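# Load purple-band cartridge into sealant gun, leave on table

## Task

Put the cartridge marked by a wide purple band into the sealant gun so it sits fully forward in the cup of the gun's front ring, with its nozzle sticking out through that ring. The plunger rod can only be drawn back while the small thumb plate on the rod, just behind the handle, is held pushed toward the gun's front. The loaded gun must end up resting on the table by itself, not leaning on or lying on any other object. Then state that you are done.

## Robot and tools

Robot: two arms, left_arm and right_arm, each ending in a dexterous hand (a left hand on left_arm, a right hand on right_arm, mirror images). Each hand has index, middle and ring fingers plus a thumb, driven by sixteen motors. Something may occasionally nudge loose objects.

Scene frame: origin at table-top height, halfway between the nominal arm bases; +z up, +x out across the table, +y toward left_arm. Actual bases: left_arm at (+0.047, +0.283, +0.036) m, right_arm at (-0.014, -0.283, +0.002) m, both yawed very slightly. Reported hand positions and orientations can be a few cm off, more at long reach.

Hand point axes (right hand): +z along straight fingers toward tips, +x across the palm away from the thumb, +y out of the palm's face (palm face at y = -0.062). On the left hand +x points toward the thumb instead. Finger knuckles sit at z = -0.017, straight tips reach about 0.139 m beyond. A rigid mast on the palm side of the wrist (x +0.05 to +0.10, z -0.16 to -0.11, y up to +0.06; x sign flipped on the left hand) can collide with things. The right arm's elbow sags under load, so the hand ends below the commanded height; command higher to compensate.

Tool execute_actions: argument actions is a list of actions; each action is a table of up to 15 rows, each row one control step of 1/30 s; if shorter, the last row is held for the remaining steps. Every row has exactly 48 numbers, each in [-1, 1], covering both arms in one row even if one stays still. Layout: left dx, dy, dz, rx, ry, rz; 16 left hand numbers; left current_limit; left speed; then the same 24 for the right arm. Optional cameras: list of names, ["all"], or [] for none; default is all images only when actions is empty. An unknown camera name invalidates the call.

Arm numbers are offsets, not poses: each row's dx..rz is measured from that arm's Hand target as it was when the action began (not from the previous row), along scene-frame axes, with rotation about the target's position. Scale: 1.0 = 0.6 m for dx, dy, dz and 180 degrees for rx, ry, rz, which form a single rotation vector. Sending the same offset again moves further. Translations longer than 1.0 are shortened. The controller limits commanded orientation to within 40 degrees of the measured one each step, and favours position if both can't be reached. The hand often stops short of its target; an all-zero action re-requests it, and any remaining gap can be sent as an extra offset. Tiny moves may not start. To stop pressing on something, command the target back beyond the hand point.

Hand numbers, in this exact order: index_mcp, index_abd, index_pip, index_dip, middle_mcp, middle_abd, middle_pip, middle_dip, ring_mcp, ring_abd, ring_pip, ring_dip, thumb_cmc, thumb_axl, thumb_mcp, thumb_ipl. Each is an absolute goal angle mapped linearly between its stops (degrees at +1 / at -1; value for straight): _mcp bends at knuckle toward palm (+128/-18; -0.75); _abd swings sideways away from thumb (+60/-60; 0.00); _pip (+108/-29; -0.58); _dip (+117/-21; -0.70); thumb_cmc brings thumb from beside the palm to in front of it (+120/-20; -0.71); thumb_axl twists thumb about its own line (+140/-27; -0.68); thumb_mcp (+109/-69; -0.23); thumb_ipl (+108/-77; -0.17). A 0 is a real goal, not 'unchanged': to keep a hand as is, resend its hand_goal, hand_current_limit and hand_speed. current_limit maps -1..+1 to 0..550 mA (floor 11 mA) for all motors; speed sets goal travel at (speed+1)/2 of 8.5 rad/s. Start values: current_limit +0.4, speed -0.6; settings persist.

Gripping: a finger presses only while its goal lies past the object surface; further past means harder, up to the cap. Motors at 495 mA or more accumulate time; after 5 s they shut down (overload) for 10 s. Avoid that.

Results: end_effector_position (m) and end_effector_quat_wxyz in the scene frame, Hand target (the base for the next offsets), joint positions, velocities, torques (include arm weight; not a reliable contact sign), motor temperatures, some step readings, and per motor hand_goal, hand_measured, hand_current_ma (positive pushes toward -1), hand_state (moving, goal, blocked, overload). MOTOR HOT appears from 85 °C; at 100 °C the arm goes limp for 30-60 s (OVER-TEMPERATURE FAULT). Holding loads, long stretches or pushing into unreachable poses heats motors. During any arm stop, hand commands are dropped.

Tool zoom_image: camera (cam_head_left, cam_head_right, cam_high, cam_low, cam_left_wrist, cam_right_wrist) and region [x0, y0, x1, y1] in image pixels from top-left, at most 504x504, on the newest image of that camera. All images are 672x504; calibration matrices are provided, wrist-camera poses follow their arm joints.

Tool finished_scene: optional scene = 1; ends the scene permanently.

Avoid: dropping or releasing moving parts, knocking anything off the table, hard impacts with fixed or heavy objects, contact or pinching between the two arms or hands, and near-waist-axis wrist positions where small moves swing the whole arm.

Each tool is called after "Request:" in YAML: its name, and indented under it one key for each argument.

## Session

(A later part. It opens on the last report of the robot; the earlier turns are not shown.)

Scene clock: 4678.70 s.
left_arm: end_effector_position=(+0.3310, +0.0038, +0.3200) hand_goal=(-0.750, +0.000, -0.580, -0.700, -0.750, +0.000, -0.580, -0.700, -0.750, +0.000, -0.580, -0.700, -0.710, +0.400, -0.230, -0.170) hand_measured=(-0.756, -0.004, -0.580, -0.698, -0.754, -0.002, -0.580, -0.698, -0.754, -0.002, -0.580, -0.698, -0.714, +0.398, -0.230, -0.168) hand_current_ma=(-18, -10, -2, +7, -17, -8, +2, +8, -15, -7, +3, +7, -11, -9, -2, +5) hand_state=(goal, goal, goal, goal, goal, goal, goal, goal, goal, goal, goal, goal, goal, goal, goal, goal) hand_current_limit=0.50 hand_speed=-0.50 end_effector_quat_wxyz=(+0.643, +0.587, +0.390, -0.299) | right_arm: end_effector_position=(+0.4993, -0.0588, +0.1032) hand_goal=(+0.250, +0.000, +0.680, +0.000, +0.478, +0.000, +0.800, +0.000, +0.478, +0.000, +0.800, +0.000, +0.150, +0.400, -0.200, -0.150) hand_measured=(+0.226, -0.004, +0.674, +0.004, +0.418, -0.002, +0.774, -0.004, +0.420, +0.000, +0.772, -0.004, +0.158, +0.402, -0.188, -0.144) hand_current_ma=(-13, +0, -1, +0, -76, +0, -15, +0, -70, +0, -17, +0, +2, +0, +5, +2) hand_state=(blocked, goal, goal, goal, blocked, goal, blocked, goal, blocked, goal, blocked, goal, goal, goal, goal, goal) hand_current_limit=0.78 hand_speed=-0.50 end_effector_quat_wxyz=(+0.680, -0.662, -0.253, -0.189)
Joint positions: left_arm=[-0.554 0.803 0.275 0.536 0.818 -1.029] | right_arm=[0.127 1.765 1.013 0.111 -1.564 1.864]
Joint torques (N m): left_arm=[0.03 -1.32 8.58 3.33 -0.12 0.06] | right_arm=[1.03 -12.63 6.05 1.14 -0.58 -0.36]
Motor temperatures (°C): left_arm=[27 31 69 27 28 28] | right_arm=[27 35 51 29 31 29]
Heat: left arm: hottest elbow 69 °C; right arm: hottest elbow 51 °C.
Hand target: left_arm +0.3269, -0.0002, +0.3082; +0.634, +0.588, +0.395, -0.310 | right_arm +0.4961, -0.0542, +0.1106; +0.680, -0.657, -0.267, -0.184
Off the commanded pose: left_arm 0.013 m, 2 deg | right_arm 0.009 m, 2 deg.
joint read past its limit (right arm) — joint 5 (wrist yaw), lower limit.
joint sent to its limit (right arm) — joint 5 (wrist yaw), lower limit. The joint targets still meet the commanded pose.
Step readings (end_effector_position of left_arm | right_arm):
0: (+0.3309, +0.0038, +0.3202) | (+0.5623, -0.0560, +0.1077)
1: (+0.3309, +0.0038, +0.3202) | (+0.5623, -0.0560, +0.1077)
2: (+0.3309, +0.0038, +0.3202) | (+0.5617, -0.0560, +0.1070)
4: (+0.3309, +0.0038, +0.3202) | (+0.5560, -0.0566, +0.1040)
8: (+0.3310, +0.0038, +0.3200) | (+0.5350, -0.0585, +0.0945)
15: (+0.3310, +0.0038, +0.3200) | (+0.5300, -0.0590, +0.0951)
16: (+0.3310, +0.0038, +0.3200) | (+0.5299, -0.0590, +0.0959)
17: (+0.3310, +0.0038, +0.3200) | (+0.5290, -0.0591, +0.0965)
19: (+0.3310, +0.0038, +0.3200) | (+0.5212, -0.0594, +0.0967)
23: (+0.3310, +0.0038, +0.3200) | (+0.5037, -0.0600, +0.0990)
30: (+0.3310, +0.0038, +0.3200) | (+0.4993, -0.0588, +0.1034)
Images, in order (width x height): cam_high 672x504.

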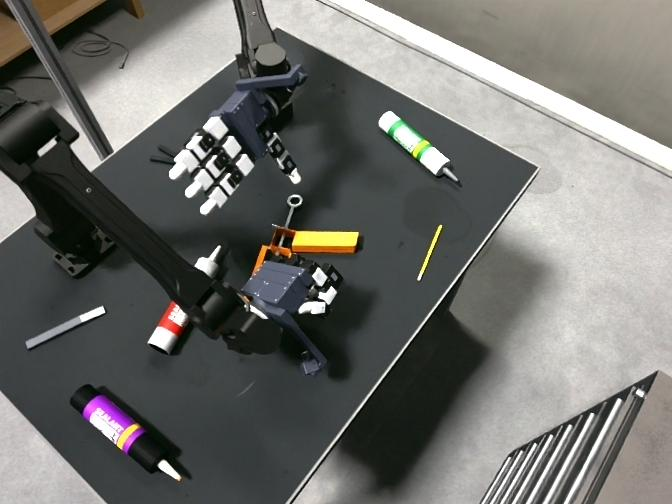

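Request:
execute_actions:
  actions:
    - [[0,0,0,0,0,0,-0.75,0,-0.58,-0.7,-0.75,0,-0.58,-0.7,-0.75,0,-0.58,-0.7,-0.71,0.4,-0.23,-0.17,0.5,-0.5,-0.025,0,0,0,0,0,0.25,0,0.68,0,0.478,0,0.8,0,0.478,0,0.8,0,0.15,0.4,-0.2,-0.15,0.78,-0.5],[0,0,0,0,0,0,-0.75,0,-0.58,-0.7,-0.75,0,-0.58,-0.7,-0.75,0,-0.58,-0.7,-0.71,0.4,-0.23,-0.17,0.5,-0.5,-0.05,0,0,0,0,0,0.25,0,0.68,0,0.478,0,0.8,0,0.478,0,0.8,0,0.15,0.4,-0.2,-0.15,0.78,-0.5]]
    - [[0,0,0,0,0,0,-0.75,0,-0.58,-0.7,-0.75,0,-0.58,-0.7,-0.75,0,-0.58,-0.7,-0.71,0.4,-0.23,-0.17,0.5,-0.5,-0.02,0,0,0,0,0,0.25,0,0.68,0,0.478,0,0.8,0,0.478,0,0.8,0,0.15,0.4,-0.2,-0.15,0.78,-0.5],[0,0,0,0,0,0,-0.75,0,-0.58,-0.7,-0.75,0,-0.58,-0.7,-0.75,0,-0.58,-0.7,-0.71,0.4,-0.23,-0.17,0.5,-0.5,-0.04,0,0,0,0,0,0.25,0,0.68,0,0.478,0,0.8,0,0.478,0,0.8,0,0.15,0.4,-0.2,-0.15,0.78,-0.5]]
  cameras: ["cam_high","cam_head_right","cam_low"]

Scene clock: 4691.90 s.
left_arm: end_effector_position=(+0.3310, +0.0038, +0.3200) hand_goal=(-0.750, +0.000, -0.580, -0.700, -0.750, +0.000, -0.580, -0.700, -0.750, +0.000, -0.580, -0.700, -0.710, +0.400, -0.230, -0.170) hand_measured=(-0.756, -0.004, -0.580, -0.698, -0.754, -0.002, -0.580, -0.698, -0.754, -0.002, -0.580, -0.698, -0.714, +0.398, -0.230, -0.168) hand_current_ma=(-18, -10, -2, +7, -17, -8, +2, +8, -15, -7, +3, +7, -11, -9, -2, +5) hand_state=(goal, goal, goal, goal, goal, goal, goal, goal, goal, goal, goal, goal, goal, goal, goal, goal) hand_current_limit=0.50 hand_speed=-0.50 end_effector_quat_wxyz=(+0.643, +0.587, +0.390, -0.299) | right_arm: end_effector_position=(+0.4492, -0.0587, +0.1068) hand_goal=(+0.250, +0.000, +0.680, +0.000, +0.478, +0.000, +0.800, +0.000, +0.478, +0.000, +0.800, +0.000, +0.150, +0.400, -0.200, -0.150) hand_measured=(+0.224, -0.004, +0.674, +0.004, +0.418, -0.002, +0.774, -0.004, +0.420, +0.000, +0.772, -0.004, +0.170, +0.402, -0.180, -0.138) hand_current_ma=(-16, +0, -1, +1, -76, +0, -15, +0, -70, +0, -17, +0, +10, +0, +15, +6) hand_state=(blocked, goal, goal, goal, blocked, goal, blocked, goal, blocked, goal, blocked, goal, blocked, goal, blocked, goal) hand_current_limit=0.78 hand_speed=-0.50 end_effector_quat_wxyz=(+0.678, -0.658, -0.265, -0.194)
Joint positions: left_arm=[-0.554 0.803 0.275 0.536 0.818 -1.029] | right_arm=[0.138 1.654 0.871 0.111 -1.563 1.808]
Joint torques (N m): left_arm=[-0.73 -1.79 8.49 3.3 -0.13 0.06] | right_arm=[1.14 -11.05 5.67 0.77 -0.65 -0.27]
Motor temperatures (°C): left_arm=[27 31 67 27 28 28] | right_arm=[27 35 48 29 31 29]
Heat: left arm: hottest elbow 67 °C; right arm: hottest elbow 48 °C.
Hand target: left_arm +0.3269, -0.0002, +0.3082; +0.634, +0.588, +0.395, -0.310 | right_arm +0.4420, -0.0541, +0.1106; +0.680, -0.657, -0.267, -0.184
Off the commanded pose: left_arm 0.013 m, 2 deg | right_arm 0.009 m, 1 deg.
joint sent to its limit (right arm) — joint 5 (wrist yaw), lower limit. The joint targets still meet the commanded pose.
Step readings (end_effector_position of left_arm | right_arm):
0: (+0.3310, +0.0038, +0.3200) | (+0.4993, -0.0588, +0.1032)
1: (+0.3310, +0.0038, +0.3200) | (+0.4991, -0.0588, +0.1030)
2: (+0.3310, +0.0038, +0.3200) | (+0.4981, -0.0588, +0.1027)
4: (+0.3310, +0.0038, +0.3200) | (+0.4926, -0.0585, +0.1029)
8: (+0.3310, +0.0038, +0.3200) | (+0.4765, -0.0594, +0.1042)
15: (+0.3310, +0.0038, +0.3200) | (+0.4721, -0.0591, +0.1054)
16: (+0.3310, +0.0038, +0.3200) | (+0.4720, -0.0591, +0.1053)
17: (+0.3310, +0.0038, +0.3200) | (+0.4712, -0.0590, +0.1053)
19: (+0.3310, +0.0038, +0.3200) | (+0.4672, -0.0594, +0.1053)
23: (+0.3310, +0.0038, +0.3200) | (+0.4534, -0.0603, +0.1057)
30: (+0.3310, +0.0038, +0.3200) | (+0.4492, -0.0587, +0.1068)
Images, in order (width x height): cam_head_right 672x504, cam_high 672x504, cam_low 672x504.

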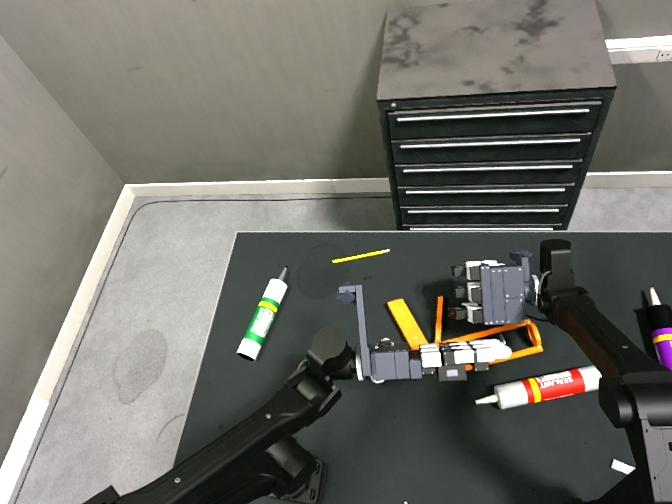

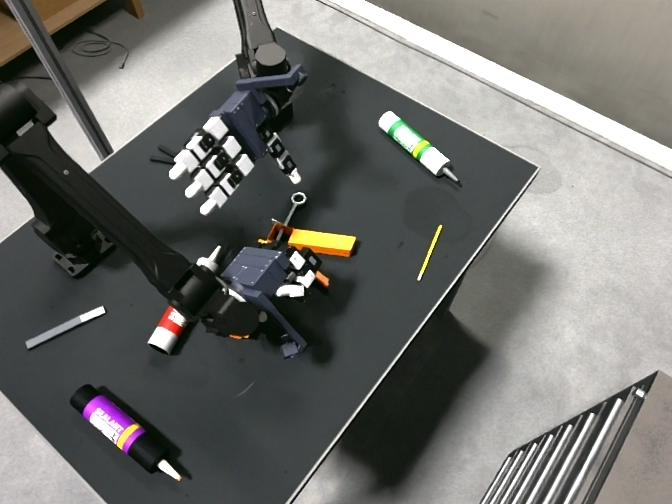

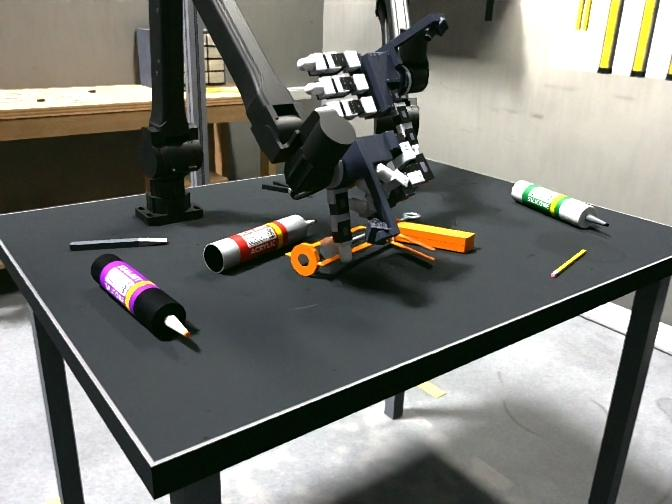

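Request:
execute_actions:
  actions:
    - [[0,0,0,0,0,0,-0.75,0,-0.58,-0.7,-0.75,0,-0.58,-0.7,-0.75,0,-0.58,-0.7,-0.71,0.4,-0.23,-0.17,0.5,-0.5,-0.025,0,0,0,0,0,0.25,0,0.68,0,0.478,0,0.8,0,0.478,0,0.8,0,0.15,0.4,-0.2,-0.15,0.78,-0.5],[0,0,0,0,0,0,-0.75,0,-0.58,-0.7,-0.75,0,-0.58,-0.7,-0.75,0,-0.58,-0.7,-0.71,0.4,-0.23,-0.17,0.5,-0.5,-0.05,0,0,0,0,0,0.25,0,0.68,0,0.478,0,0.8,0,0.478,0,0.8,0,0.15,0.4,-0.2,-0.15,0.78,-0.5]]
    - [[0,0,0,0,0,0,-0.75,0,-0.58,-0.7,-0.75,0,-0.58,-0.7,-0.75,0,-0.58,-0.7,-0.71,0.4,-0.23,-0.17,0.5,-0.5,0.05,0,0,0,0,0,0.25,0,0.68,0,0.478,0,0.8,0,0.478,0,0.8,0,0.15,0.4,-0.2,-0.15,0.78,-0.5],[0,0,0,0,0,0,-0.75,0,-0.58,-0.7,-0.75,0,-0.58,-0.7,-0.75,0,-0.58,-0.7,-0.71,0.4,-0.23,-0.17,0.5,-0.5,0.1,0,0,0,0,0,0.25,0,0.68,0,0.478,0,0.8,0,0.478,0,0.8,0,0.15,0.4,-0.2,-0.15,0.78,-0.5],[0,0,0,0,0,0,-0.75,0,-0.58,-0.7,-0.75,0,-0.58,-0.7,-0.75,0,-0.58,-0.7,-0.71,0.4,-0.23,-0.17,0.5,-0.5,0.13,0,0.03,0,0,0,0.25,0,0.68,0,0.478,0,0.8,0,0.478,0,0.8,0,0.15,0.4,-0.2,-0.15,0.78,-0.5]]
    - [[0,0,0,0,0,0,-0.75,0,-0.58,-0.7,-0.75,0,-0.58,-0.7,-0.75,0,-0.58,-0.7,-0.71,0.4,-0.23,-0.17,0.5,-0.5,0,0,0.06,0,0,0,0.25,0,0.68,0,0.478,0,0.8,0,0.478,0,0.8,0,0.15,0.4,-0.2,-0.15,0.78,-0.5],[0,0,0,0,0,0,-0.75,0,-0.58,-0.7,-0.75,0,-0.58,-0.7,-0.75,0,-0.58,-0.7,-0.71,0.4,-0.23,-0.17,0.5,-0.5,0.02,0,0.14,0,0,0,0.25,0,0.68,0,0.478,0,0.8,0,0.478,0,0.8,0,0.15,0.4,-0.2,-0.15,0.78,-0.5]]
  cameras: ["cam_high","cam_head_right"]

Request:
zoom_image:
  camera: "cam_high"
  region: [180, 160, 380, 360]

Scene clock: 4720.87 s.
left_arm: end_effector_position=(+0.3310, +0.0038, +0.3200) hand_goal=(-0.750, +0.000, -0.580, -0.700, -0.750, +0.000, -0.580, -0.700, -0.750, +0.000, -0.580, -0.700, -0.710, +0.400, -0.230, -0.170) hand_measured=(-0.756, -0.004, -0.580, -0.698, -0.754, -0.002, -0.580, -0.698, -0.754, -0.002, -0.580, -0.698, -0.714, +0.398, -0.230, -0.168) hand_current_ma=(-18, -10, -2, +7, -17, -8, +2, +8, -15, -7, +3, +7, -11, -9, -2, +5) hand_state=(goal, goal, goal, goal, goal, goal, goal, goal, goal, goal, goal, goal, goal, goal, goal, goal) hand_current_limit=0.50 hand_speed=-0.50 end_effector_quat_wxyz=(+0.643, +0.587, +0.390, -0.299) | right_arm: end_effector_position=(+0.4911, -0.0507, +0.2032) hand_goal=(+0.250, +0.000, +0.680, +0.000, +0.478, +0.000, +0.800, +0.000, +0.478, +0.000, +0.800, +0.000, +0.150, +0.400, -0.200, -0.150) hand_measured=(+0.224, -0.004, +0.674, +0.004, +0.418, -0.002, +0.774, -0.004, +0.420, +0.000, +0.772, -0.004, +0.152, +0.402, -0.198, -0.148) hand_current_ma=(-15, +0, -1, +1, -76, +0, -15, +0, -70, +0, -17, +0, +0, +0, +0, +0) hand_state=(blocked, goal, goal, goal, blocked, goal, blocked, goal, blocked, goal, blocked, goal, goal, goal, goal, goal) hand_current_limit=0.78 hand_speed=-0.50 end_effector_quat_wxyz=(+0.680, -0.659, -0.261, -0.187)
Joint positions: left_arm=[-0.554 0.803 0.275 0.536 0.818 -1.029] | right_arm=[0.145 1.591 1.081 -0.024 -1.562 1.963]
Joint torques (N m): left_arm=[-0.5 -1.67 8.54 3.36 -0.11 0.05] | right_arm=[-0.44 -9.88 9.85 1.02 -0.56 -0.2]
Motor temperatures (°C): left_arm=[27 31 63 27 28 28] | right_arm=[27 35 46 29 31 29]
Heat: left arm: hottest elbow 63 °C; right arm: hottest elbow 46 °C.
Hand target: left_arm +0.3269, -0.0002, +0.3082; +0.634, +0.588, +0.395, -0.310 | right_arm +0.5021, -0.0543, +0.2127; +0.680, -0.657, -0.267, -0.184
Off the commanded pose: left_arm 0.013 m, 2 deg | right_arm 0.015 m, 1 deg.
joint sent to its limit (right arm) — joint 5 (wrist yaw), lower limit. The joint targets still meet the commanded pose.
Step readings (end_effector_position of left_arm | right_arm):
0: (+0.3310, +0.0038, +0.3200) | (+0.4492, -0.0587, +0.1069)
1: (+0.3310, +0.0038, +0.3200) | (+0.4490, -0.0587, +0.1069)
2: (+0.3310, +0.0038, +0.3200) | (+0.4482, -0.0588, +0.1067)
4: (+0.3310, +0.0038, +0.3200) | (+0.4432, -0.0595, +0.1064)
8: (+0.3310, +0.0038, +0.3200) | (+0.4260, -0.0602, +0.1073)
15: (+0.3310, +0.0038, +0.3200) | (+0.4201, -0.0580, +0.1095)
16: (+0.3310, +0.0038, +0.3200) | (+0.4201, -0.0580, +0.1095)
17: (+0.3310, +0.0038, +0.3200) | (+0.4203, -0.0580, +0.1097)
19: (+0.3310, +0.0038, +0.3200) | (+0.4250, -0.0574, +0.1109)
23: (+0.3310, +0.0038, +0.3200) | (+0.4560, -0.0540, +0.1172)
30: (+0.3310, +0.0038, +0.3200) | (+0.4765, -0.0518, +0.1264)
31: (+0.3310, +0.0038, +0.3200) | (+0.4766, -0.0522, +0.1263)
32: (+0.3310, +0.0038, +0.3200) | (+0.4763, -0.0524, +0.1264)
34: (+0.3310, +0.0038, +0.3200) | (+0.4760, -0.0525, +0.1293)
38: (+0.3310, +0.0038, +0.3200) | (+0.4829, -0.0516, +0.1583)
45: (+0.3310, +0.0038, +0.3200) | (+0.4928, -0.0505, +0.2040)
Images, in order (width x height): cam_head_right 672x504, cam_high 672x504.

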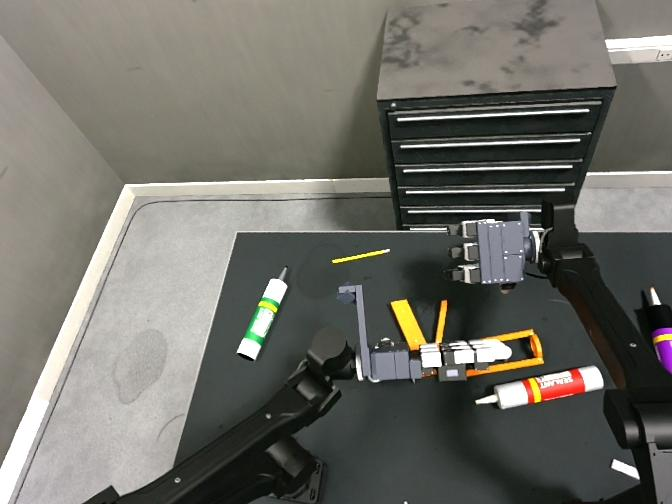

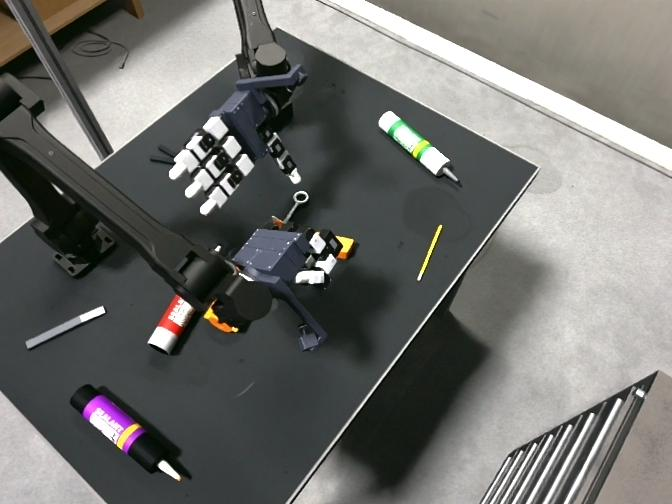

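Scaled by 2.520 from the camera's 672x504 image, which has a finer 960x720 frame.

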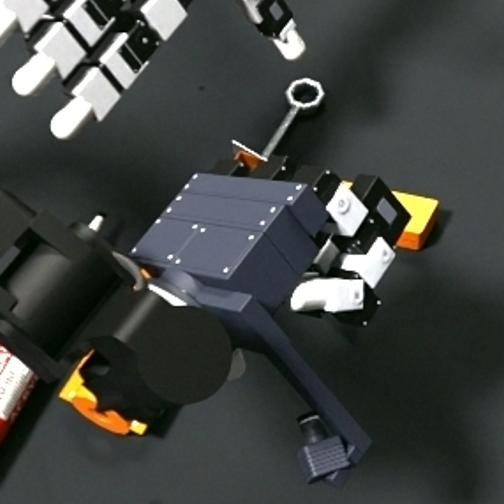

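Request:
execute_actions:
  actions:
    - [[0,0,0,0,0,0,-0.75,0,-0.58,-0.7,-0.75,0,-0.58,-0.7,-0.75,0,-0.58,-0.7,-0.71,0.4,-0.23,-0.17,0.5,-0.5,0.07,-0.05,0.03,0,0,0,0.25,0,0.68,0,0.478,0,0.8,0,0.478,0,0.8,0,0.15,0.4,-0.2,-0.15,0.78,-0.5],[0,0,0,0,0,0,-0.75,0,-0.58,-0.7,-0.75,0,-0.58,-0.7,-0.75,0,-0.58,-0.7,-0.71,0.4,-0.23,-0.17,0.5,-0.5,0.14,-0.1,0.06,0,0,0,0.25,0,0.68,0,0.478,0,0.8,0,0.478,0,0.8,0,0.15,0.4,-0.2,-0.15,0.78,-0.5]]
    - [[0,0,0,0,0,0,-0.75,0,-0.58,-0.7,-0.75,0,-0.58,-0.7,-0.75,0,-0.58,-0.7,-0.71,0.4,-0.23,-0.17,0.5,-0.5,0.05,-0.05,0,0,0,0,0.25,0,0.68,0,0.478,0,0.8,0,0.478,0,0.8,0,0.15,0.4,-0.2,-0.15,0.78,-0.5]]
  cameras: ["cam_high","cam_head_right","cam_low"]

Request:
zoom_image:
  camera: "cam_high"
  region: [180, 160, 380, 360]

Request:
zoom_image:
  camera: "cam_head_right"
  region: [370, 270, 570, 400]

Scene clock: 4745.47 s.
left_arm: end_effector_position=(+0.3310, +0.0038, +0.3200) hand_goal=(-0.750, +0.000, -0.580, -0.700, -0.750, +0.000, -0.580, -0.700, -0.750, +0.000, -0.580, -0.700, -0.710, +0.400, -0.230, -0.170) hand_measured=(-0.756, -0.004, -0.580, -0.698, -0.754, -0.002, -0.580, -0.698, -0.754, -0.002, -0.580, -0.698, -0.714, +0.398, -0.230, -0.168) hand_current_ma=(-18, -10, -2, +7, -17, -8, +2, +8, -15, -7, +3, +7, -11, -9, -2, +5) hand_state=(goal, goal, goal, goal, goal, goal, goal, goal, goal, goal, goal, goal, goal, goal, goal, goal) hand_current_limit=0.50 hand_speed=-0.50 end_effector_quat_wxyz=(+0.643, +0.587, +0.390, -0.299) | right_arm: end_effector_position=(+0.6034, -0.1409, +0.2373) hand_goal=(+0.250, +0.000, +0.680, +0.000, +0.478, +0.000, +0.800, +0.000, +0.478, +0.000, +0.800, +0.000, +0.150, +0.400, -0.200, -0.150) hand_measured=(+0.226, -0.004, +0.674, +0.004, +0.418, -0.002, +0.774, -0.004, +0.420, +0.000, +0.772, -0.004, +0.150, +0.402, -0.200, -0.148) hand_current_ma=(-15, +0, -1, +1, -76, +0, -15, +0, -70, +0, -17, +0, +0, +0, +0, +0) hand_state=(blocked, goal, goal, goal, blocked, goal, blocked, goal, blocked, goal, blocked, goal, goal, goal, goal, goal) hand_current_limit=0.78 hand_speed=-0.50 end_effector_quat_wxyz=(+0.664, -0.678, -0.205, -0.241)
Joint positions: left_arm=[-0.554 0.803 0.275 0.536 0.818 -1.029] | right_arm=[-0.021 1.746 1.364 -0.066 -1.564 2.053]
Joint torques (N m): left_arm=[-0.44 -1.73 8.51 3.25 -0.12 0.05] | right_arm=[0.03 -12.22 11.22 0.96 -0.4 -0.22]
Motor temperatures (°C): left_arm=[27 31 61 27 28 28] | right_arm=[27 35 46 29 30 29]
Heat: left arm: hottest elbow 61 °C; right arm: hottest elbow 46 °C.
Hand target: left_arm +0.3269, -0.0002, +0.3082; +0.634, +0.588, +0.395, -0.310 | right_arm +0.6161, -0.1442, +0.2485; +0.680, -0.657, -0.267, -0.184
Off the commanded pose: left_arm 0.013 m, 2 deg | right_arm 0.017 m, 10 deg.
joint read past its limit (right arm) — joint 5 (wrist yaw), lower limit.
joint sent to its limit (right arm) — joint 5 (wrist yaw), lower limit. The joint targets are off in orientation, not in position.
Step readings (end_effector_position of left_arm | right_arm):
0: (+0.3310, +0.0038, +0.3200) | (+0.4911, -0.0507, +0.2032)
1: (+0.3310, +0.0038, +0.3200) | (+0.4910, -0.0507, +0.2031)
2: (+0.3310, +0.0038, +0.3200) | (+0.4924, -0.0525, +0.2040)
4: (+0.3310, +0.0038, +0.3200) | (+0.5015, -0.0585, +0.2087)
8: (+0.3310, +0.0038, +0.3200) | (+0.5450, -0.0925, +0.2303)
15: (+0.3310, +0.0038, +0.3200) | (+0.5769, -0.1276, +0.2468)
16: (+0.3310, +0.0038, +0.3200) | (+0.5771, -0.1262, +0.2458)
17: (+0.3310, +0.0038, +0.3200) | (+0.5780, -0.1260, +0.2445)
19: (+0.3310, +0.0038, +0.3200) | (+0.5837, -0.1262, +0.2421)
23: (+0.3310, +0.0038, +0.3200) | (+0.5967, -0.1307, +0.2375)
30: (+0.3310, +0.0038, +0.3200) | (+0.6018, -0.1402, +0.2346)
Images, in order (width x height): cam_head_right 672x504, cam_high 672x504, cam_low 672x504.

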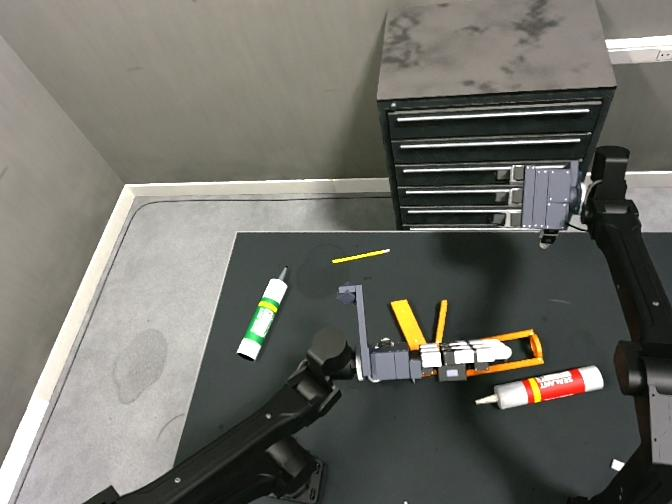

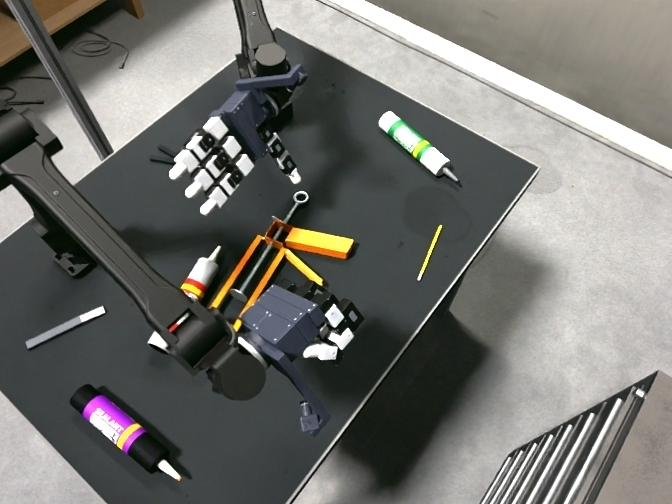

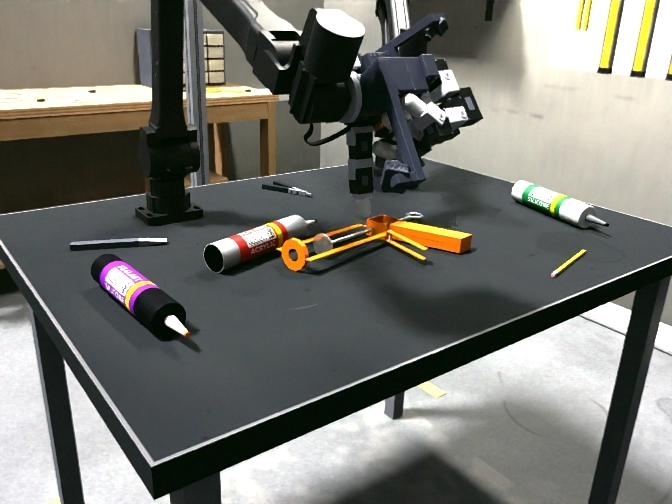

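Scaled by 2.520 from the camera's 672x504 image, which has a finer 960x720 frame.

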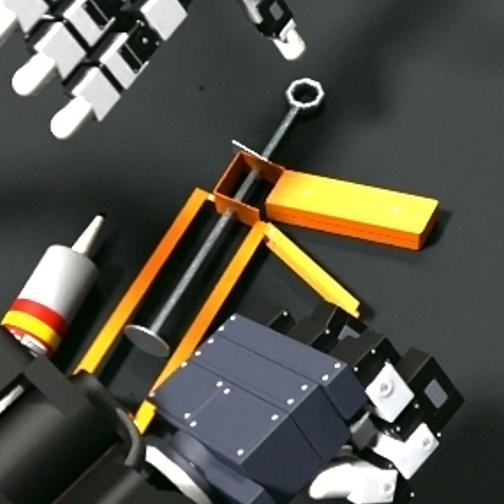

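Scaled by 2.520 from the camera's 672x504 image, which has a finer 960x720 frame.

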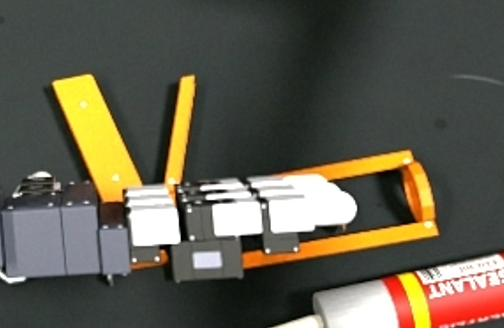

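Request:
execute_actions:
  actions:
    - [[-0.017,-0.017,-0.03,0,0,0.014,-0.75,0,-0.58,-0.7,-0.75,0,-0.58,-0.7,-0.75,0,-0.58,-0.7,-0.71,0.4,-0.23,-0.17,0.5,-0.5,0,0,0,0,0,0,0.25,0,0.68,0,0.478,0,0.8,0,0.478,0,0.8,0,0.15,0.4,-0.2,-0.15,0.78,-0.5],[-0.035,-0.034,-0.07,0,0,0.028,-0.75,0,-0.58,-0.7,-0.75,0,-0.58,-0.7,-0.75,0,-0.58,-0.7,-0.71,0.4,-0.23,-0.17,0.5,-0.5,0,0,0,0,0,0,0.25,0,0.68,0,0.478,0,0.8,0,0.478,0,0.8,0,0.15,0.4,-0.2,-0.15,0.78,-0.5]]
    - [[0,0,-0.05,0,0,0,-0.75,0,-0.58,-0.7,-0.75,0,-0.58,-0.7,-0.75,0,-0.58,-0.7,-0.71,0.4,-0.23,-0.17,0.5,-0.5,0,0,0,0,0,0,0.25,0,0.68,0,0.478,0,0.8,0,0.478,0,0.8,0,0.15,0.4,-0.2,-0.15,0.78,-0.5],[0,0,-0.1,0,0,0,-0.75,0,-0.58,-0.7,-0.75,0,-0.58,-0.7,-0.75,0,-0.58,-0.7,-0.71,0.4,-0.23,-0.17,0.5,-0.5,0,0,0,0,0,0,0.25,0,0.68,0,0.478,0,0.8,0,0.478,0,0.8,0,0.15,0.4,-0.2,-0.15,0.78,-0.5]]
  cameras: ["cam_high","cam_head_right","cam_low"]

Request:
zoom_image:
  camera: "cam_high"
  region: [200, 130, 380, 310]

Scene clock: 4788.20 s.
left_arm: end_effector_position=(+0.3097, -0.0165, +0.2113) hand_goal=(-0.750, +0.000, -0.580, -0.700, -0.750, +0.000, -0.580, -0.700, -0.750, +0.000, -0.580, -0.700, -0.710, +0.400, -0.230, -0.170) hand_measured=(-0.756, -0.004, -0.580, -0.698, -0.754, -0.002, -0.580, -0.698, -0.754, -0.002, -0.580, -0.698, -0.714, +0.398, -0.230, -0.168) hand_current_ma=(-18, -10, -2, +7, -17, -8, +1, +8, -15, -7, +2, +7, -12, -9, -3, +5) hand_state=(goal, goal, goal, goal, goal, goal, goal, goal, goal, goal, goal, goal, goal, goal, goal, goal) hand_current_limit=0.50 hand_speed=-0.50 end_effector_quat_wxyz=(+0.648, +0.572, +0.423, -0.273) | right_arm: end_effector_position=(+0.6033, -0.1409, +0.2373) hand_goal=(+0.250, +0.000, +0.680, +0.000, +0.478, +0.000, +0.800, +0.000, +0.478, +0.000, +0.800, +0.000, +0.150, +0.400, -0.200, -0.150) hand_measured=(+0.226, -0.004, +0.674, +0.004, +0.418, -0.002, +0.774, -0.004, +0.420, +0.000, +0.772, -0.004, +0.150, +0.402, -0.200, -0.148) hand_current_ma=(-15, +0, -1, +1, -76, +0, -15, +0, -70, +0, -17, +0, +0, +0, +0, +0) hand_state=(blocked, goal, goal, goal, blocked, goal, blocked, goal, blocked, goal, blocked, goal, goal, goal, goal, goal) hand_current_limit=0.78 hand_speed=-0.50 end_effector_quat_wxyz=(+0.664, -0.678, -0.204, -0.241)
Joint positions: left_arm=[-0.774 1.346 0.115 1.219 0.511 -1.029] | right_arm=[-0.021 1.746 1.364 -0.066 -1.564 2.053]
Joint torques (N m): left_arm=[-0.15 -4.31 4.71 3.54 -0.11 0.1] | right_arm=[-0.03 -11.87 11.28 1.01 -0.41 -0.2]
Motor temperatures (°C): left_arm=[27 31 59 27 28 28] | right_arm=[27 37 55 29 30 28]
Heat: left arm: hottest elbow 59 °C; right arm: hottest elbow 55 °C.
Hand target: left_arm +0.3058, -0.0206, +0.2062; +0.647, +0.570, +0.421, -0.281 | right_arm +0.6161, -0.1442, +0.2485; +0.680, -0.657, -0.267, -0.184
Off the commanded pose: left_arm 0.008 m, 1 deg | right_arm 0.017 m, 10 deg.
joint read past its limit (right arm) — joint 5 (wrist yaw), lower limit.
joint sent to its limit (right arm) — joint 5 (wrist yaw), lower limit. The joint targets are off in orientation, not in position.
Step readings (end_effector_position of left_arm | right_arm):
0: (+0.3310, +0.0038, +0.3200) | (+0.6033, -0.1409, +0.2373)
1: (+0.3316, +0.0042, +0.3199) | (+0.6033, -0.1409, +0.2373)
2: (+0.3326, +0.0049, +0.3192) | (+0.6033, -0.1409, +0.2373)
4: (+0.3334, +0.0059, +0.3139) | (+0.6033, -0.1409, +0.2373)
8: (+0.3152, -0.0074, +0.2866) | (+0.6033, -0.1409, +0.2373)
15: (+0.3098, -0.0165, +0.2691) | (+0.6033, -0.1409, +0.2373)
16: (+0.3103, -0.0167, +0.2701) | (+0.6033, -0.1409, +0.2373)
17: (+0.3102, -0.0166, +0.2706) | (+0.6033, -0.1409, +0.2373)
19: (+0.3099, -0.0164, +0.2672) | (+0.6033, -0.1409, +0.2373)
23: (+0.3092, -0.0152, +0.2297) | (+0.6033, -0.1409, +0.2373)
30: (+0.3095, -0.0159, +0.2046) | (+0.6033, -0.1409, +0.2373)
Images, in order (width x height): cam_head_right 672x504, cam_high 672x504, cam_low 672x504.

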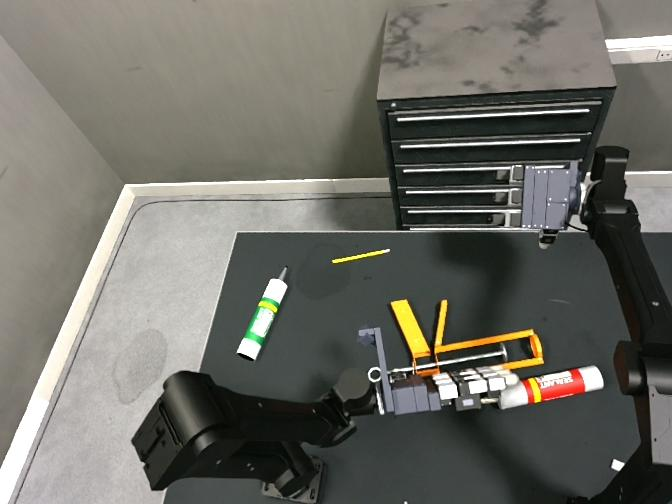

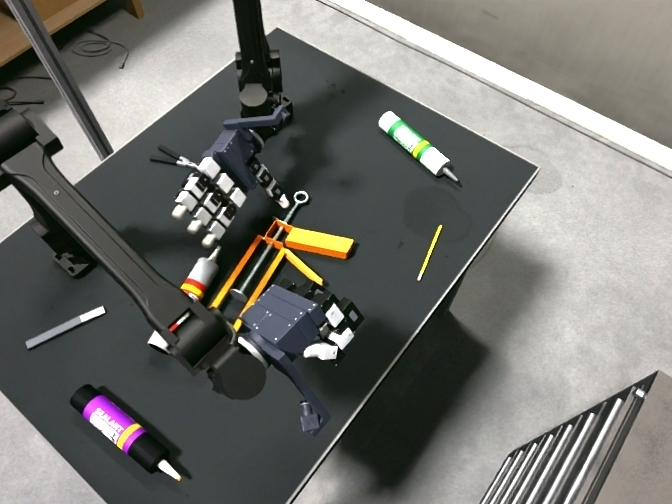

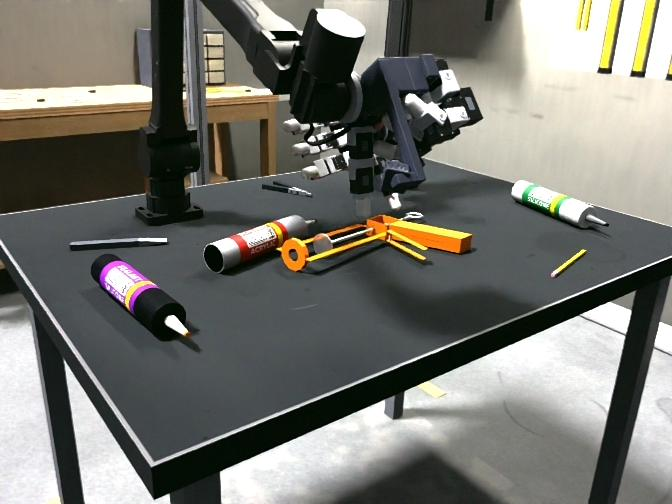

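Scaled by 2.800 from the camera's 672x504 image, which has a finer 960x720 frame.

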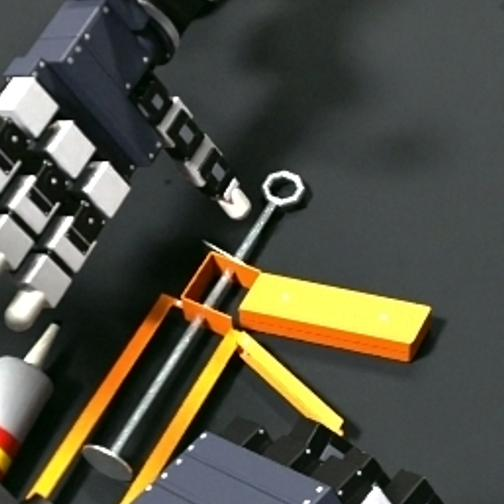

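Request:
execute_actions:
  actions:
    - [[0,0,-0.033,0,0,0,-0.75,0,-0.58,-0.7,-0.75,0,-0.58,-0.7,-0.75,0,-0.58,-0.7,-0.71,0.4,-0.23,-0.17,0.78,-0.5,-0.05,0.05,0,0,0,0,0.25,0,0.68,0,0.478,0,0.8,0,0.478,0,0.8,0,0.15,0.4,-0.2,-0.15,0.78,-0.5],[0,0,-0.036,0,0,0,-0.75,0,-0.58,-0.7,-0.75,0,-0.58,-0.7,-0.75,0,-0.58,-0.7,-0.71,0.4,-0.23,-0.17,0.78,-0.5,-0.1,0.08,0,0,0,0,0.25,0,0.68,0,0.478,0,0.8,0,0.478,0,0.8,0,0.15,0.4,-0.2,-0.15,0.78,-0.5]]
    - [[0,0,0,0,0,0,-0.75,0,-0.58,-0.7,-0.75,0,-0.58,-0.7,-0.75,0,-0.58,-0.7,-0.71,0.4,-0.23,-0.17,0.78,-0.5,-0.03,0.02,0,0,0,0,0.25,0,0.68,0,0.478,0,0.8,0,0.478,0,0.8,0,0.15,0.4,-0.2,-0.15,0.78,-0.5]]
  cameras: ["cam_high","cam_low"]

Request:
zoom_image:
  camera: "cam_high"
  region: [200, 130, 380, 310]

Request:
zoom_image:
  camera: "cam_low"
  region: [270, 150, 450, 290]

Scene clock: 4802.67 s.
left_arm: end_effector_position=(+0.3112, -0.0181, +0.1914) hand_goal=(-0.750, +0.000, -0.580, -0.700, -0.750, +0.000, -0.580, -0.700, -0.750, +0.000, -0.580, -0.700, -0.710, +0.400, -0.230, -0.170) hand_measured=(-0.756, -0.004, -0.580, -0.698, -0.754, -0.002, -0.580, -0.698, -0.754, -0.002, -0.580, -0.698, -0.716, +0.398, -0.232, -0.170) hand_current_ma=(-18, -10, -2, +7, -17, -8, +1, +8, -15, -7, +2, +7, -20, -9, -10, +1) hand_state=(goal, goal, goal, goal, goal, goal, goal, goal, goal, goal, goal, goal, goal, goal, goal, goal) hand_current_limit=0.78 hand_speed=-0.50 end_effector_quat_wxyz=(+0.654, +0.568, +0.418, -0.273) | right_arm: end_effector_position=(+0.5406, -0.0886, +0.2366) hand_goal=(+0.250, +0.000, +0.680, +0.000, +0.478, +0.000, +0.800, +0.000, +0.478, +0.000, +0.800, +0.000, +0.150, +0.400, -0.200, -0.150) hand_measured=(+0.226, -0.002, +0.674, +0.004, +0.418, -0.002, +0.774, -0.004, +0.420, +0.000, +0.772, -0.004, +0.150, +0.402, -0.200, -0.148) hand_current_ma=(-15, +0, -1, +1, -76, +0, -15, +0, -70, +0, -17, +0, +0, +0, +0, +0) hand_state=(blocked, goal, goal, goal, blocked, goal, blocked, goal, blocked, goal, blocked, goal, goal, goal, goal, goal) hand_current_limit=0.78 hand_speed=-0.50 end_effector_quat_wxyz=(+0.676, -0.671, -0.226, -0.203)
Joint positions: left_arm=[-0.775 1.568 0.115 1.459 0.509 -1.032] | right_arm=[0.068 1.636 1.226 -0.069 -1.563 2.045]
Joint torques (N m): left_arm=[-0.09 -5.83 2.24 3.56 -0.17 0.05] | right_arm=[0.91 -12.92 7.82 1.32 -0.48 -0.42]
Motor temperatures (°C): left_arm=[27 31 57 27 28 28] | right_arm=[27 37 56 29 30 28]
Heat: left arm: hottest elbow 57 °C; right arm: hottest elbow 56 °C.
Hand target: left_arm +0.3059, -0.0205, +0.1846; +0.647, +0.570, +0.421, -0.281 | right_arm +0.5380, -0.0842, +0.2487; +0.680, -0.657, -0.267, -0.184
Off the commanded pose: left_arm 0.009 m, 1 deg | right_arm 0.013 m, 5 deg.
joint sent to its limit (right arm) — joint 5 (wrist yaw), lower limit. The joint targets are off in orientation, not in position.
Step readings (end_effector_position of left_arm | right_arm):
0: (+0.3097, -0.0165, +0.2113) | (+0.6033, -0.1409, +0.2373)
1: (+0.3097, -0.0165, +0.2115) | (+0.6033, -0.1409, +0.2373)
2: (+0.3097, -0.0165, +0.2122) | (+0.6033, -0.1407, +0.2373)
4: (+0.3101, -0.0169, +0.2108) | (+0.5991, -0.1371, +0.2357)
8: (+0.3114, -0.0183, +0.1929) | (+0.5740, -0.1193, +0.2299)
15: (+0.3115, -0.0184, +0.1887) | (+0.5563, -0.0920, +0.2382)
16: (+0.3114, -0.0183, +0.1893) | (+0.5560, -0.0917, +0.2389)
17: (+0.3114, -0.0182, +0.1900) | (+0.5552, -0.0918, +0.2392)
19: (+0.3113, -0.0182, +0.1908) | (+0.5510, -0.0919, +0.2382)
23: (+0.3113, -0.0181, +0.1912) | (+0.5433, -0.0917, +0.2355)
30: (+0.3112, -0.0181, +0.1913) | (+0.5410, -0.0892, +0.2367)
Images, in order (width x height): cam_high 672x504, cam_low 672x504.

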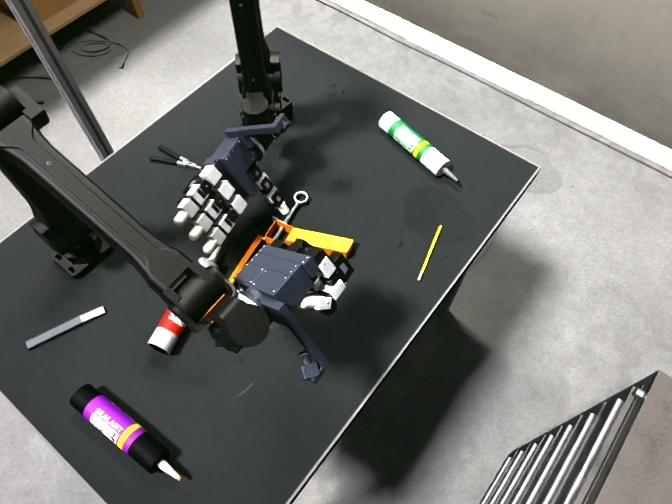

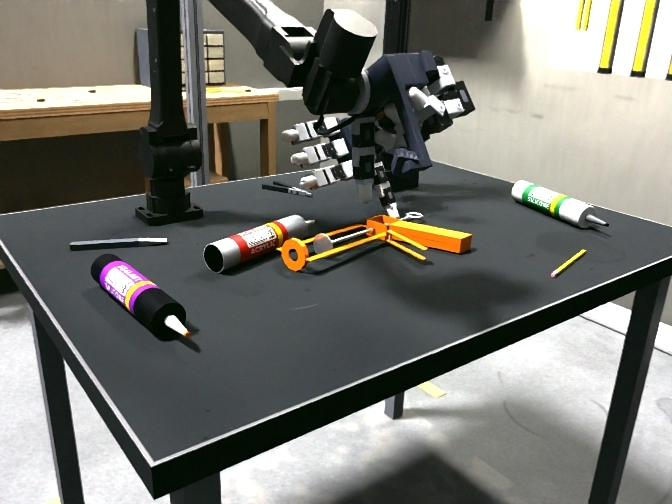

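Scaled by 2.800 from the camera's 672x504 image, which has a finer 960x720 frame.

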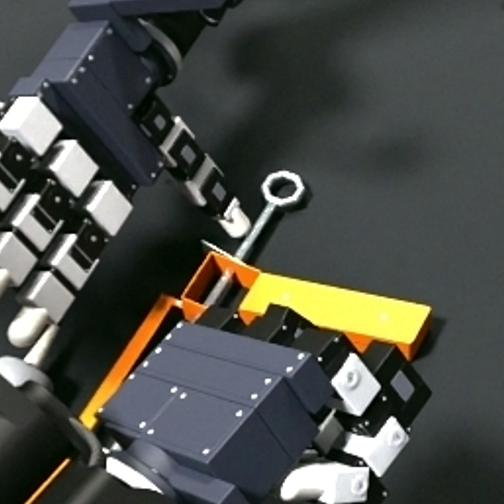

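Scaled by 2.800 from the camera's 672x504 image, which has a finer 960x720 frame.

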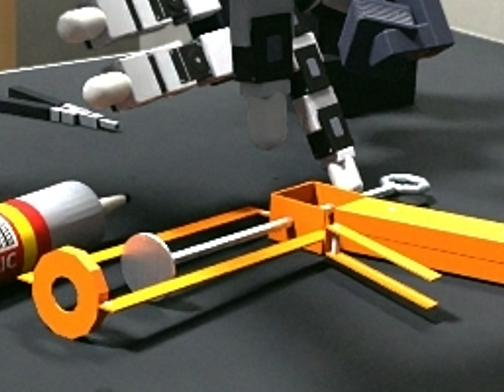

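Request:
execute_actions:
  actions:
    - [[0.002,-0.008,0,0,0,0,-0.75,0,-0.58,-0.7,-0.75,0,-0.58,-0.7,-0.75,0,-0.58,-0.7,-0.71,0.4,-0.23,-0.17,0.78,-0.5,-0.05,0.01,-0.03,0,0,0,0.25,0,0.68,0,0.478,0,0.8,0,0.478,0,0.8,0,0.04,0.4,-0.26,-0.18,0.78,-0.5],[0.003,-0.012,0,0,0,0,-0.75,0,-0.58,-0.7,-0.75,0,-0.58,-0.7,-0.75,0,-0.58,-0.7,-0.71,0.4,-0.23,-0.17,0.78,-0.5,-0.1,0.02,-0.06,0,0,0,0.25,0,0.68,0,0.478,0,0.8,0,0.478,0,0.8,0,0.12,0.4,-0.23,-0.17,0.78,-0.5]]
    - [[0,0,0,0,0,0,-0.75,0,-0.58,-0.7,-0.75,0,-0.58,-0.7,-0.75,0,-0.58,-0.7,-0.71,0.4,-0.23,-0.17,0.78,-0.5,-0.05,0.01,0,0,0,0,0.25,0,0.68,0,0.478,0,0.8,0,0.478,0,0.8,0,0.12,0.4,-0.23,-0.17,0.78,-0.5],[0,0,0,0,0,0,-0.75,0,-0.58,-0.7,-0.75,0,-0.58,-0.7,-0.75,0,-0.58,-0.7,-0.71,0.4,-0.23,-0.17,0.78,-0.5,-0.08,0.01,0,0,0,0,0.25,0,0.68,0,0.478,0,0.8,0,0.478,0,0.8,0,0.12,0.4,-0.23,-0.17,0.78,-0.5]]
  cameras: ["cam_high","cam_low"]

Request:
zoom_image:
  camera: "cam_high"
  region: [180, 160, 380, 360]

Request:
zoom_image:
  camera: "cam_low"
  region: [270, 150, 450, 290]

Scene clock: 4828.10 s.
left_arm: end_effector_position=(+0.3087, -0.0206, +0.1888) hand_goal=(-0.750, +0.000, -0.580, -0.700, -0.750, +0.000, -0.580, -0.700, -0.750, +0.000, -0.580, -0.700, -0.710, +0.400, -0.230, -0.170) hand_measured=(-0.756, -0.004, -0.580, -0.698, -0.754, -0.002, -0.580, -0.698, -0.754, -0.002, -0.580, -0.698, -0.716, +0.398, -0.232, -0.170) hand_current_ma=(-18, -10, -2, +7, -17, -8, +1, +8, -15, -7, +2, +7, -20, -9, -10, +1) hand_state=(goal, goal, goal, goal, goal, goal, goal, goal, goal, goal, goal, goal, goal, goal, goal, goal) hand_current_limit=0.78 hand_speed=-0.50 end_effector_quat_wxyz=(+0.652, +0.569, +0.420, -0.273) | right_arm: end_effector_position=(+0.4307, -0.0685, +0.2058) hand_goal=(+0.250, +0.000, +0.680, +0.000, +0.478, +0.000, +0.800, +0.000, +0.478, +0.000, +0.800, +0.000, +0.120, +0.400, -0.230, -0.170) hand_measured=(+0.236, -0.002, +0.674, +0.002, +0.418, -0.002, +0.774, -0.004, +0.420, +0.000, +0.772, -0.004, +0.120, +0.402, -0.228, -0.168) hand_current_ma=(-5, +0, -1, +0, -76, +0, -15, +0, -70, +0, -17, +0, +0, +0, +0, +0) hand_state=(goal, goal, goal, goal, blocked, goal, blocked, goal, blocked, goal, blocked, goal, goal, goal, goal, goal) hand_current_limit=0.78 hand_speed=-0.50 end_effector_quat_wxyz=(+0.680, -0.664, -0.246, -0.187)
Joint positions: left_arm=[-0.792 1.575 0.115 1.459 0.492 -1.032] | right_arm=[0.121 1.43 0.915 -0.056 -1.563 1.947]
Joint torques (N m): left_arm=[-0.26 -5.3 3.48 3.28 -0.15 0.08] | right_arm=[0.79 -9.05 7.53 1.35 -0.56 -0.39]
Motor temperatures (°C): left_arm=[27 31 54 27 28 28] | right_arm=[27 35 51 29 30 29]
Heat: left arm: hottest elbow 54 °C; right arm: hottest elbow 51 °C.
Hand target: left_arm +0.3077, -0.0277, +0.1847; +0.647, +0.570, +0.421, -0.281 | right_arm +0.4301, -0.0661, +0.2126; +0.680, -0.657, -0.268, -0.184
Off the commanded pose: left_arm 0.008 m, 1 deg | right_arm 0.007 m, 3 deg.
joint sent to its limit (right arm) — joint 5 (wrist yaw), lower limit. The joint targets still meet the commanded pose.
Step readings (end_effector_position of left_arm | right_arm):
0: (+0.3112, -0.0181, +0.1915) | (+0.5406, -0.0886, +0.2366)
1: (+0.3112, -0.0181, +0.1915) | (+0.5404, -0.0886, +0.2361)
2: (+0.3113, -0.0181, +0.1914) | (+0.5385, -0.0883, +0.2347)
4: (+0.3108, -0.0186, +0.1909) | (+0.5255, -0.0859, +0.2273)
8: (+0.3092, -0.0202, +0.1893) | (+0.4881, -0.0815, +0.2040)
15: (+0.3087, -0.0207, +0.1888) | (+0.4758, -0.0736, +0.1971)
16: (+0.3087, -0.0207, +0.1888) | (+0.4758, -0.0736, +0.1979)
17: (+0.3087, -0.0207, +0.1888) | (+0.4746, -0.0737, +0.1986)
19: (+0.3087, -0.0206, +0.1888) | (+0.4650, -0.0731, +0.1982)
23: (+0.3087, -0.0206, +0.1888) | (+0.4388, -0.0721, +0.1987)
30: (+0.3087, -0.0206, +0.1888) | (+0.4315, -0.0684, +0.2070)
Images, in order (width x height): cam_high 672x504, cam_low 672x504.

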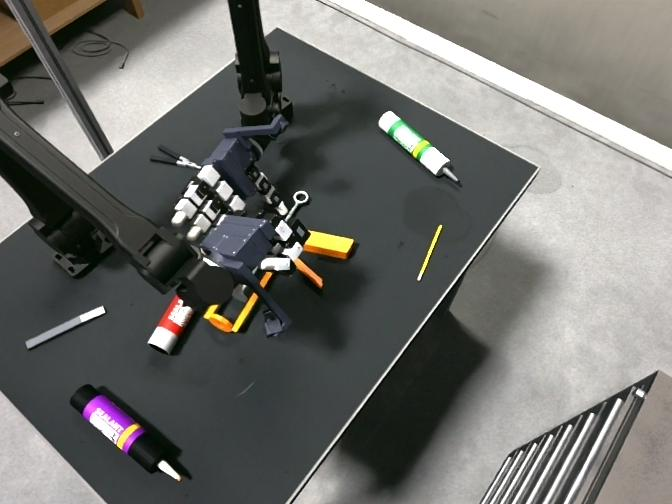

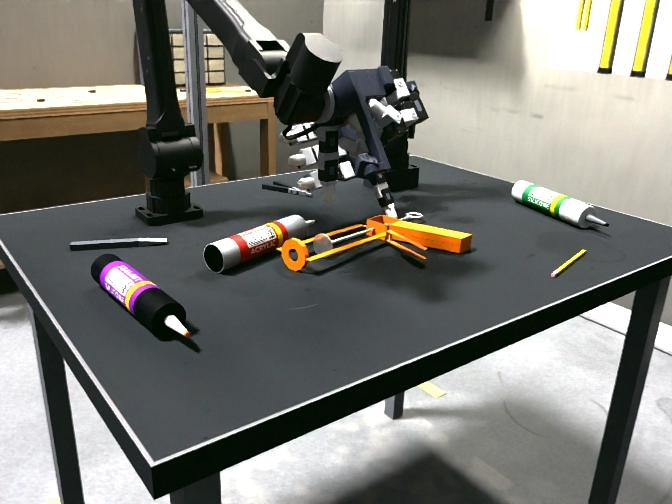

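Scaled by 2.520 from the camera's 672x504 image, which has a finer 960x720 frame.

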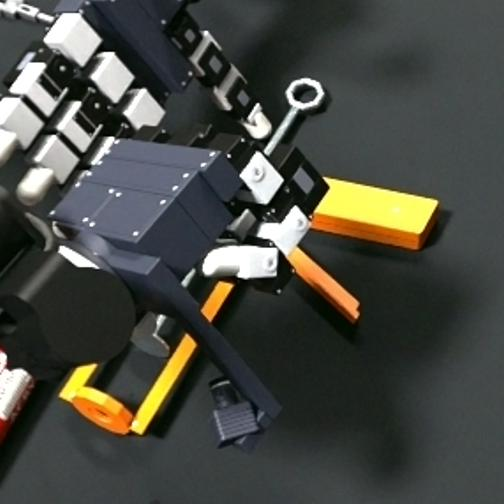

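Scaled by 2.800 from the camera's 672x504 image, which has a finer 960x720 frame.

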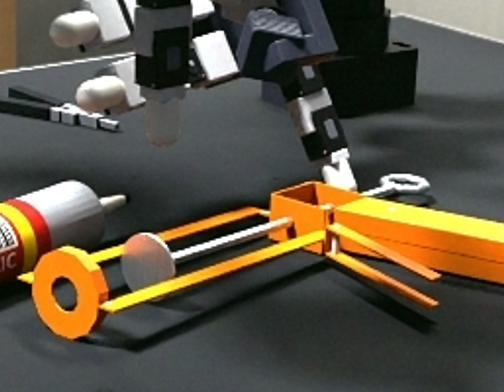

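Request:
execute_actions:
  actions: []
  cameras: ["cam_head_right","cam_head_left","cam_right_wrist"]

Request:
zoom_image:
  camera: "cam_head_right"
  region: [380, 250, 580, 400]

Request:
zoom_image:
  camera: "cam_head_left"
  region: [400, 240, 600, 390]

Scene clock: 4840.17 s.
left_arm: end_effector_position=(+0.3087, -0.0206, +0.1888) hand_goal=(-0.750, +0.000, -0.580, -0.700, -0.750, +0.000, -0.580, -0.700, -0.750, +0.000, -0.580, -0.700, -0.710, +0.400, -0.230, -0.170) hand_measured=(-0.756, -0.004, -0.580, -0.698, -0.754, -0.002, -0.580, -0.698, -0.754, -0.002, -0.580, -0.698, -0.716, +0.398, -0.232, -0.170) hand_current_ma=(-18, -10, -2, +7, -17, -8, +1, +8, -15, -7, +2, +7, -20, -9, -10, +1) hand_state=(goal, goal, goal, goal, goal, goal, goal, goal, goal, goal, goal, goal, goal, goal, goal, goal) hand_current_limit=0.78 hand_speed=-0.50 end_effector_quat_wxyz=(+0.652, +0.569, +0.420, -0.273) | right_arm: end_effector_position=(+0.4307, -0.0685, +0.2058) hand_goal=(+0.250, +0.000, +0.680, +0.000, +0.478, +0.000, +0.800, +0.000, +0.478, +0.000, +0.800, +0.000, +0.120, +0.400, -0.230, -0.170) hand_measured=(+0.236, -0.002, +0.674, +0.002, +0.418, -0.002, +0.774, -0.004, +0.420, +0.000, +0.772, -0.004, +0.120, +0.402, -0.228, -0.168) hand_current_ma=(-5, +0, -1, +0, -76, +0, -15, +0, -70, +0, -17, +0, +0, +0, +0, +0) hand_state=(goal, goal, goal, goal, blocked, goal, blocked, goal, blocked, goal, blocked, goal, goal, goal, goal, goal) hand_current_limit=0.78 hand_speed=-0.50 end_effector_quat_wxyz=(+0.680, -0.664, -0.246, -0.187)
Joint positions: left_arm=[-0.792 1.575 0.115 1.459 0.492 -1.032] | right_arm=[0.121 1.43 0.915 -0.056 -1.563 1.947]
Joint velocities: within noise
Joint torques (N m): left_arm=[0.03 -6.07 3.56 3.14 -0.11 0.09] | right_arm=[0.73 -9.17 7.47 1.35 -0.56 -0.42]
Motor temperatures (°C): left_arm=[27 31 53 27 28 28] | right_arm=[27 35 50 29 30 29]
Heat: left arm: hottest elbow 53 °C; right arm: hottest elbow 50 °C.
Hand target: left_arm +0.3077, -0.0277, +0.1847; +0.647, +0.570, +0.421, -0.281 | right_arm +0.4301, -0.0661, +0.2126; +0.680, -0.657, -0.267, -0.184
Off the commanded pose: left_arm 0.008 m, 1 deg | right_arm 0.007 m, 3 deg.
camera_calibration:
cam_right_wrist: T_world_to_cam=[[-0.254079, -0.0504393, -0.965867, 0.332886], [-0.502993, -0.846077, 0.1765, 0.0587544], [-0.826101, 0.530669, 0.189599, 0.471845], [0, 0, 0, 1]] pos_world=[0.503924, -0.183892, 0.221692]
Images, in order (width x height): cam_head_left 672x504, cam_head_right 672x504, cam_right_wrist 672x504.

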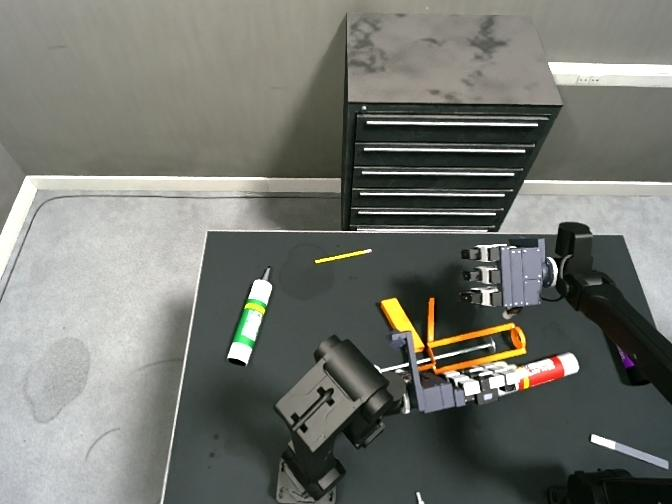

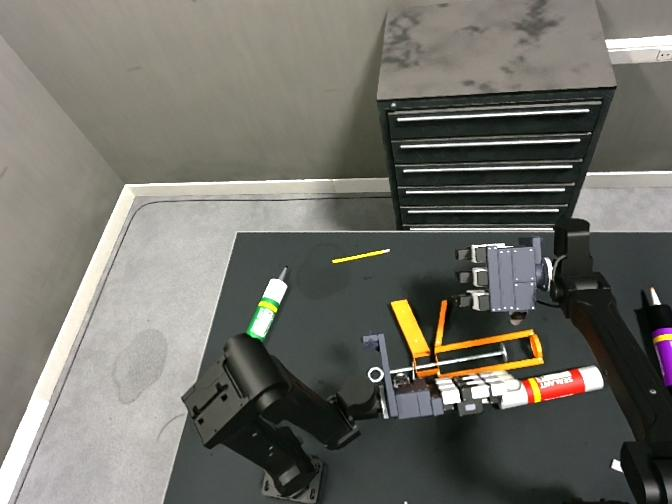

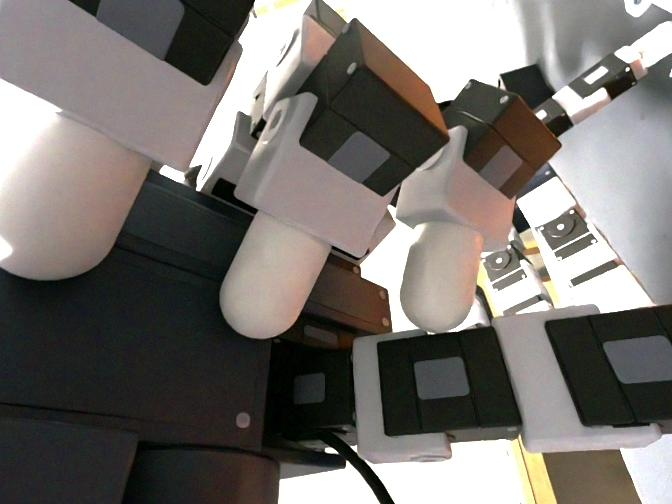

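Scaled by 2.520 from the camera's 672x504 image, which has a finer 960x720 frame.

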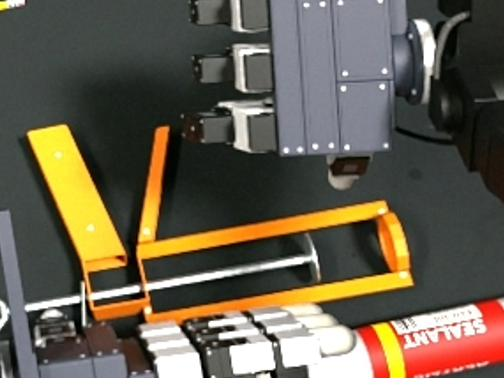

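Scaled by 2.520 from the camera's 672x504 image, which has a finer 960x720 frame.

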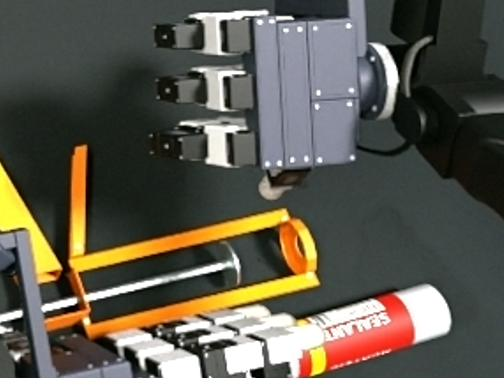

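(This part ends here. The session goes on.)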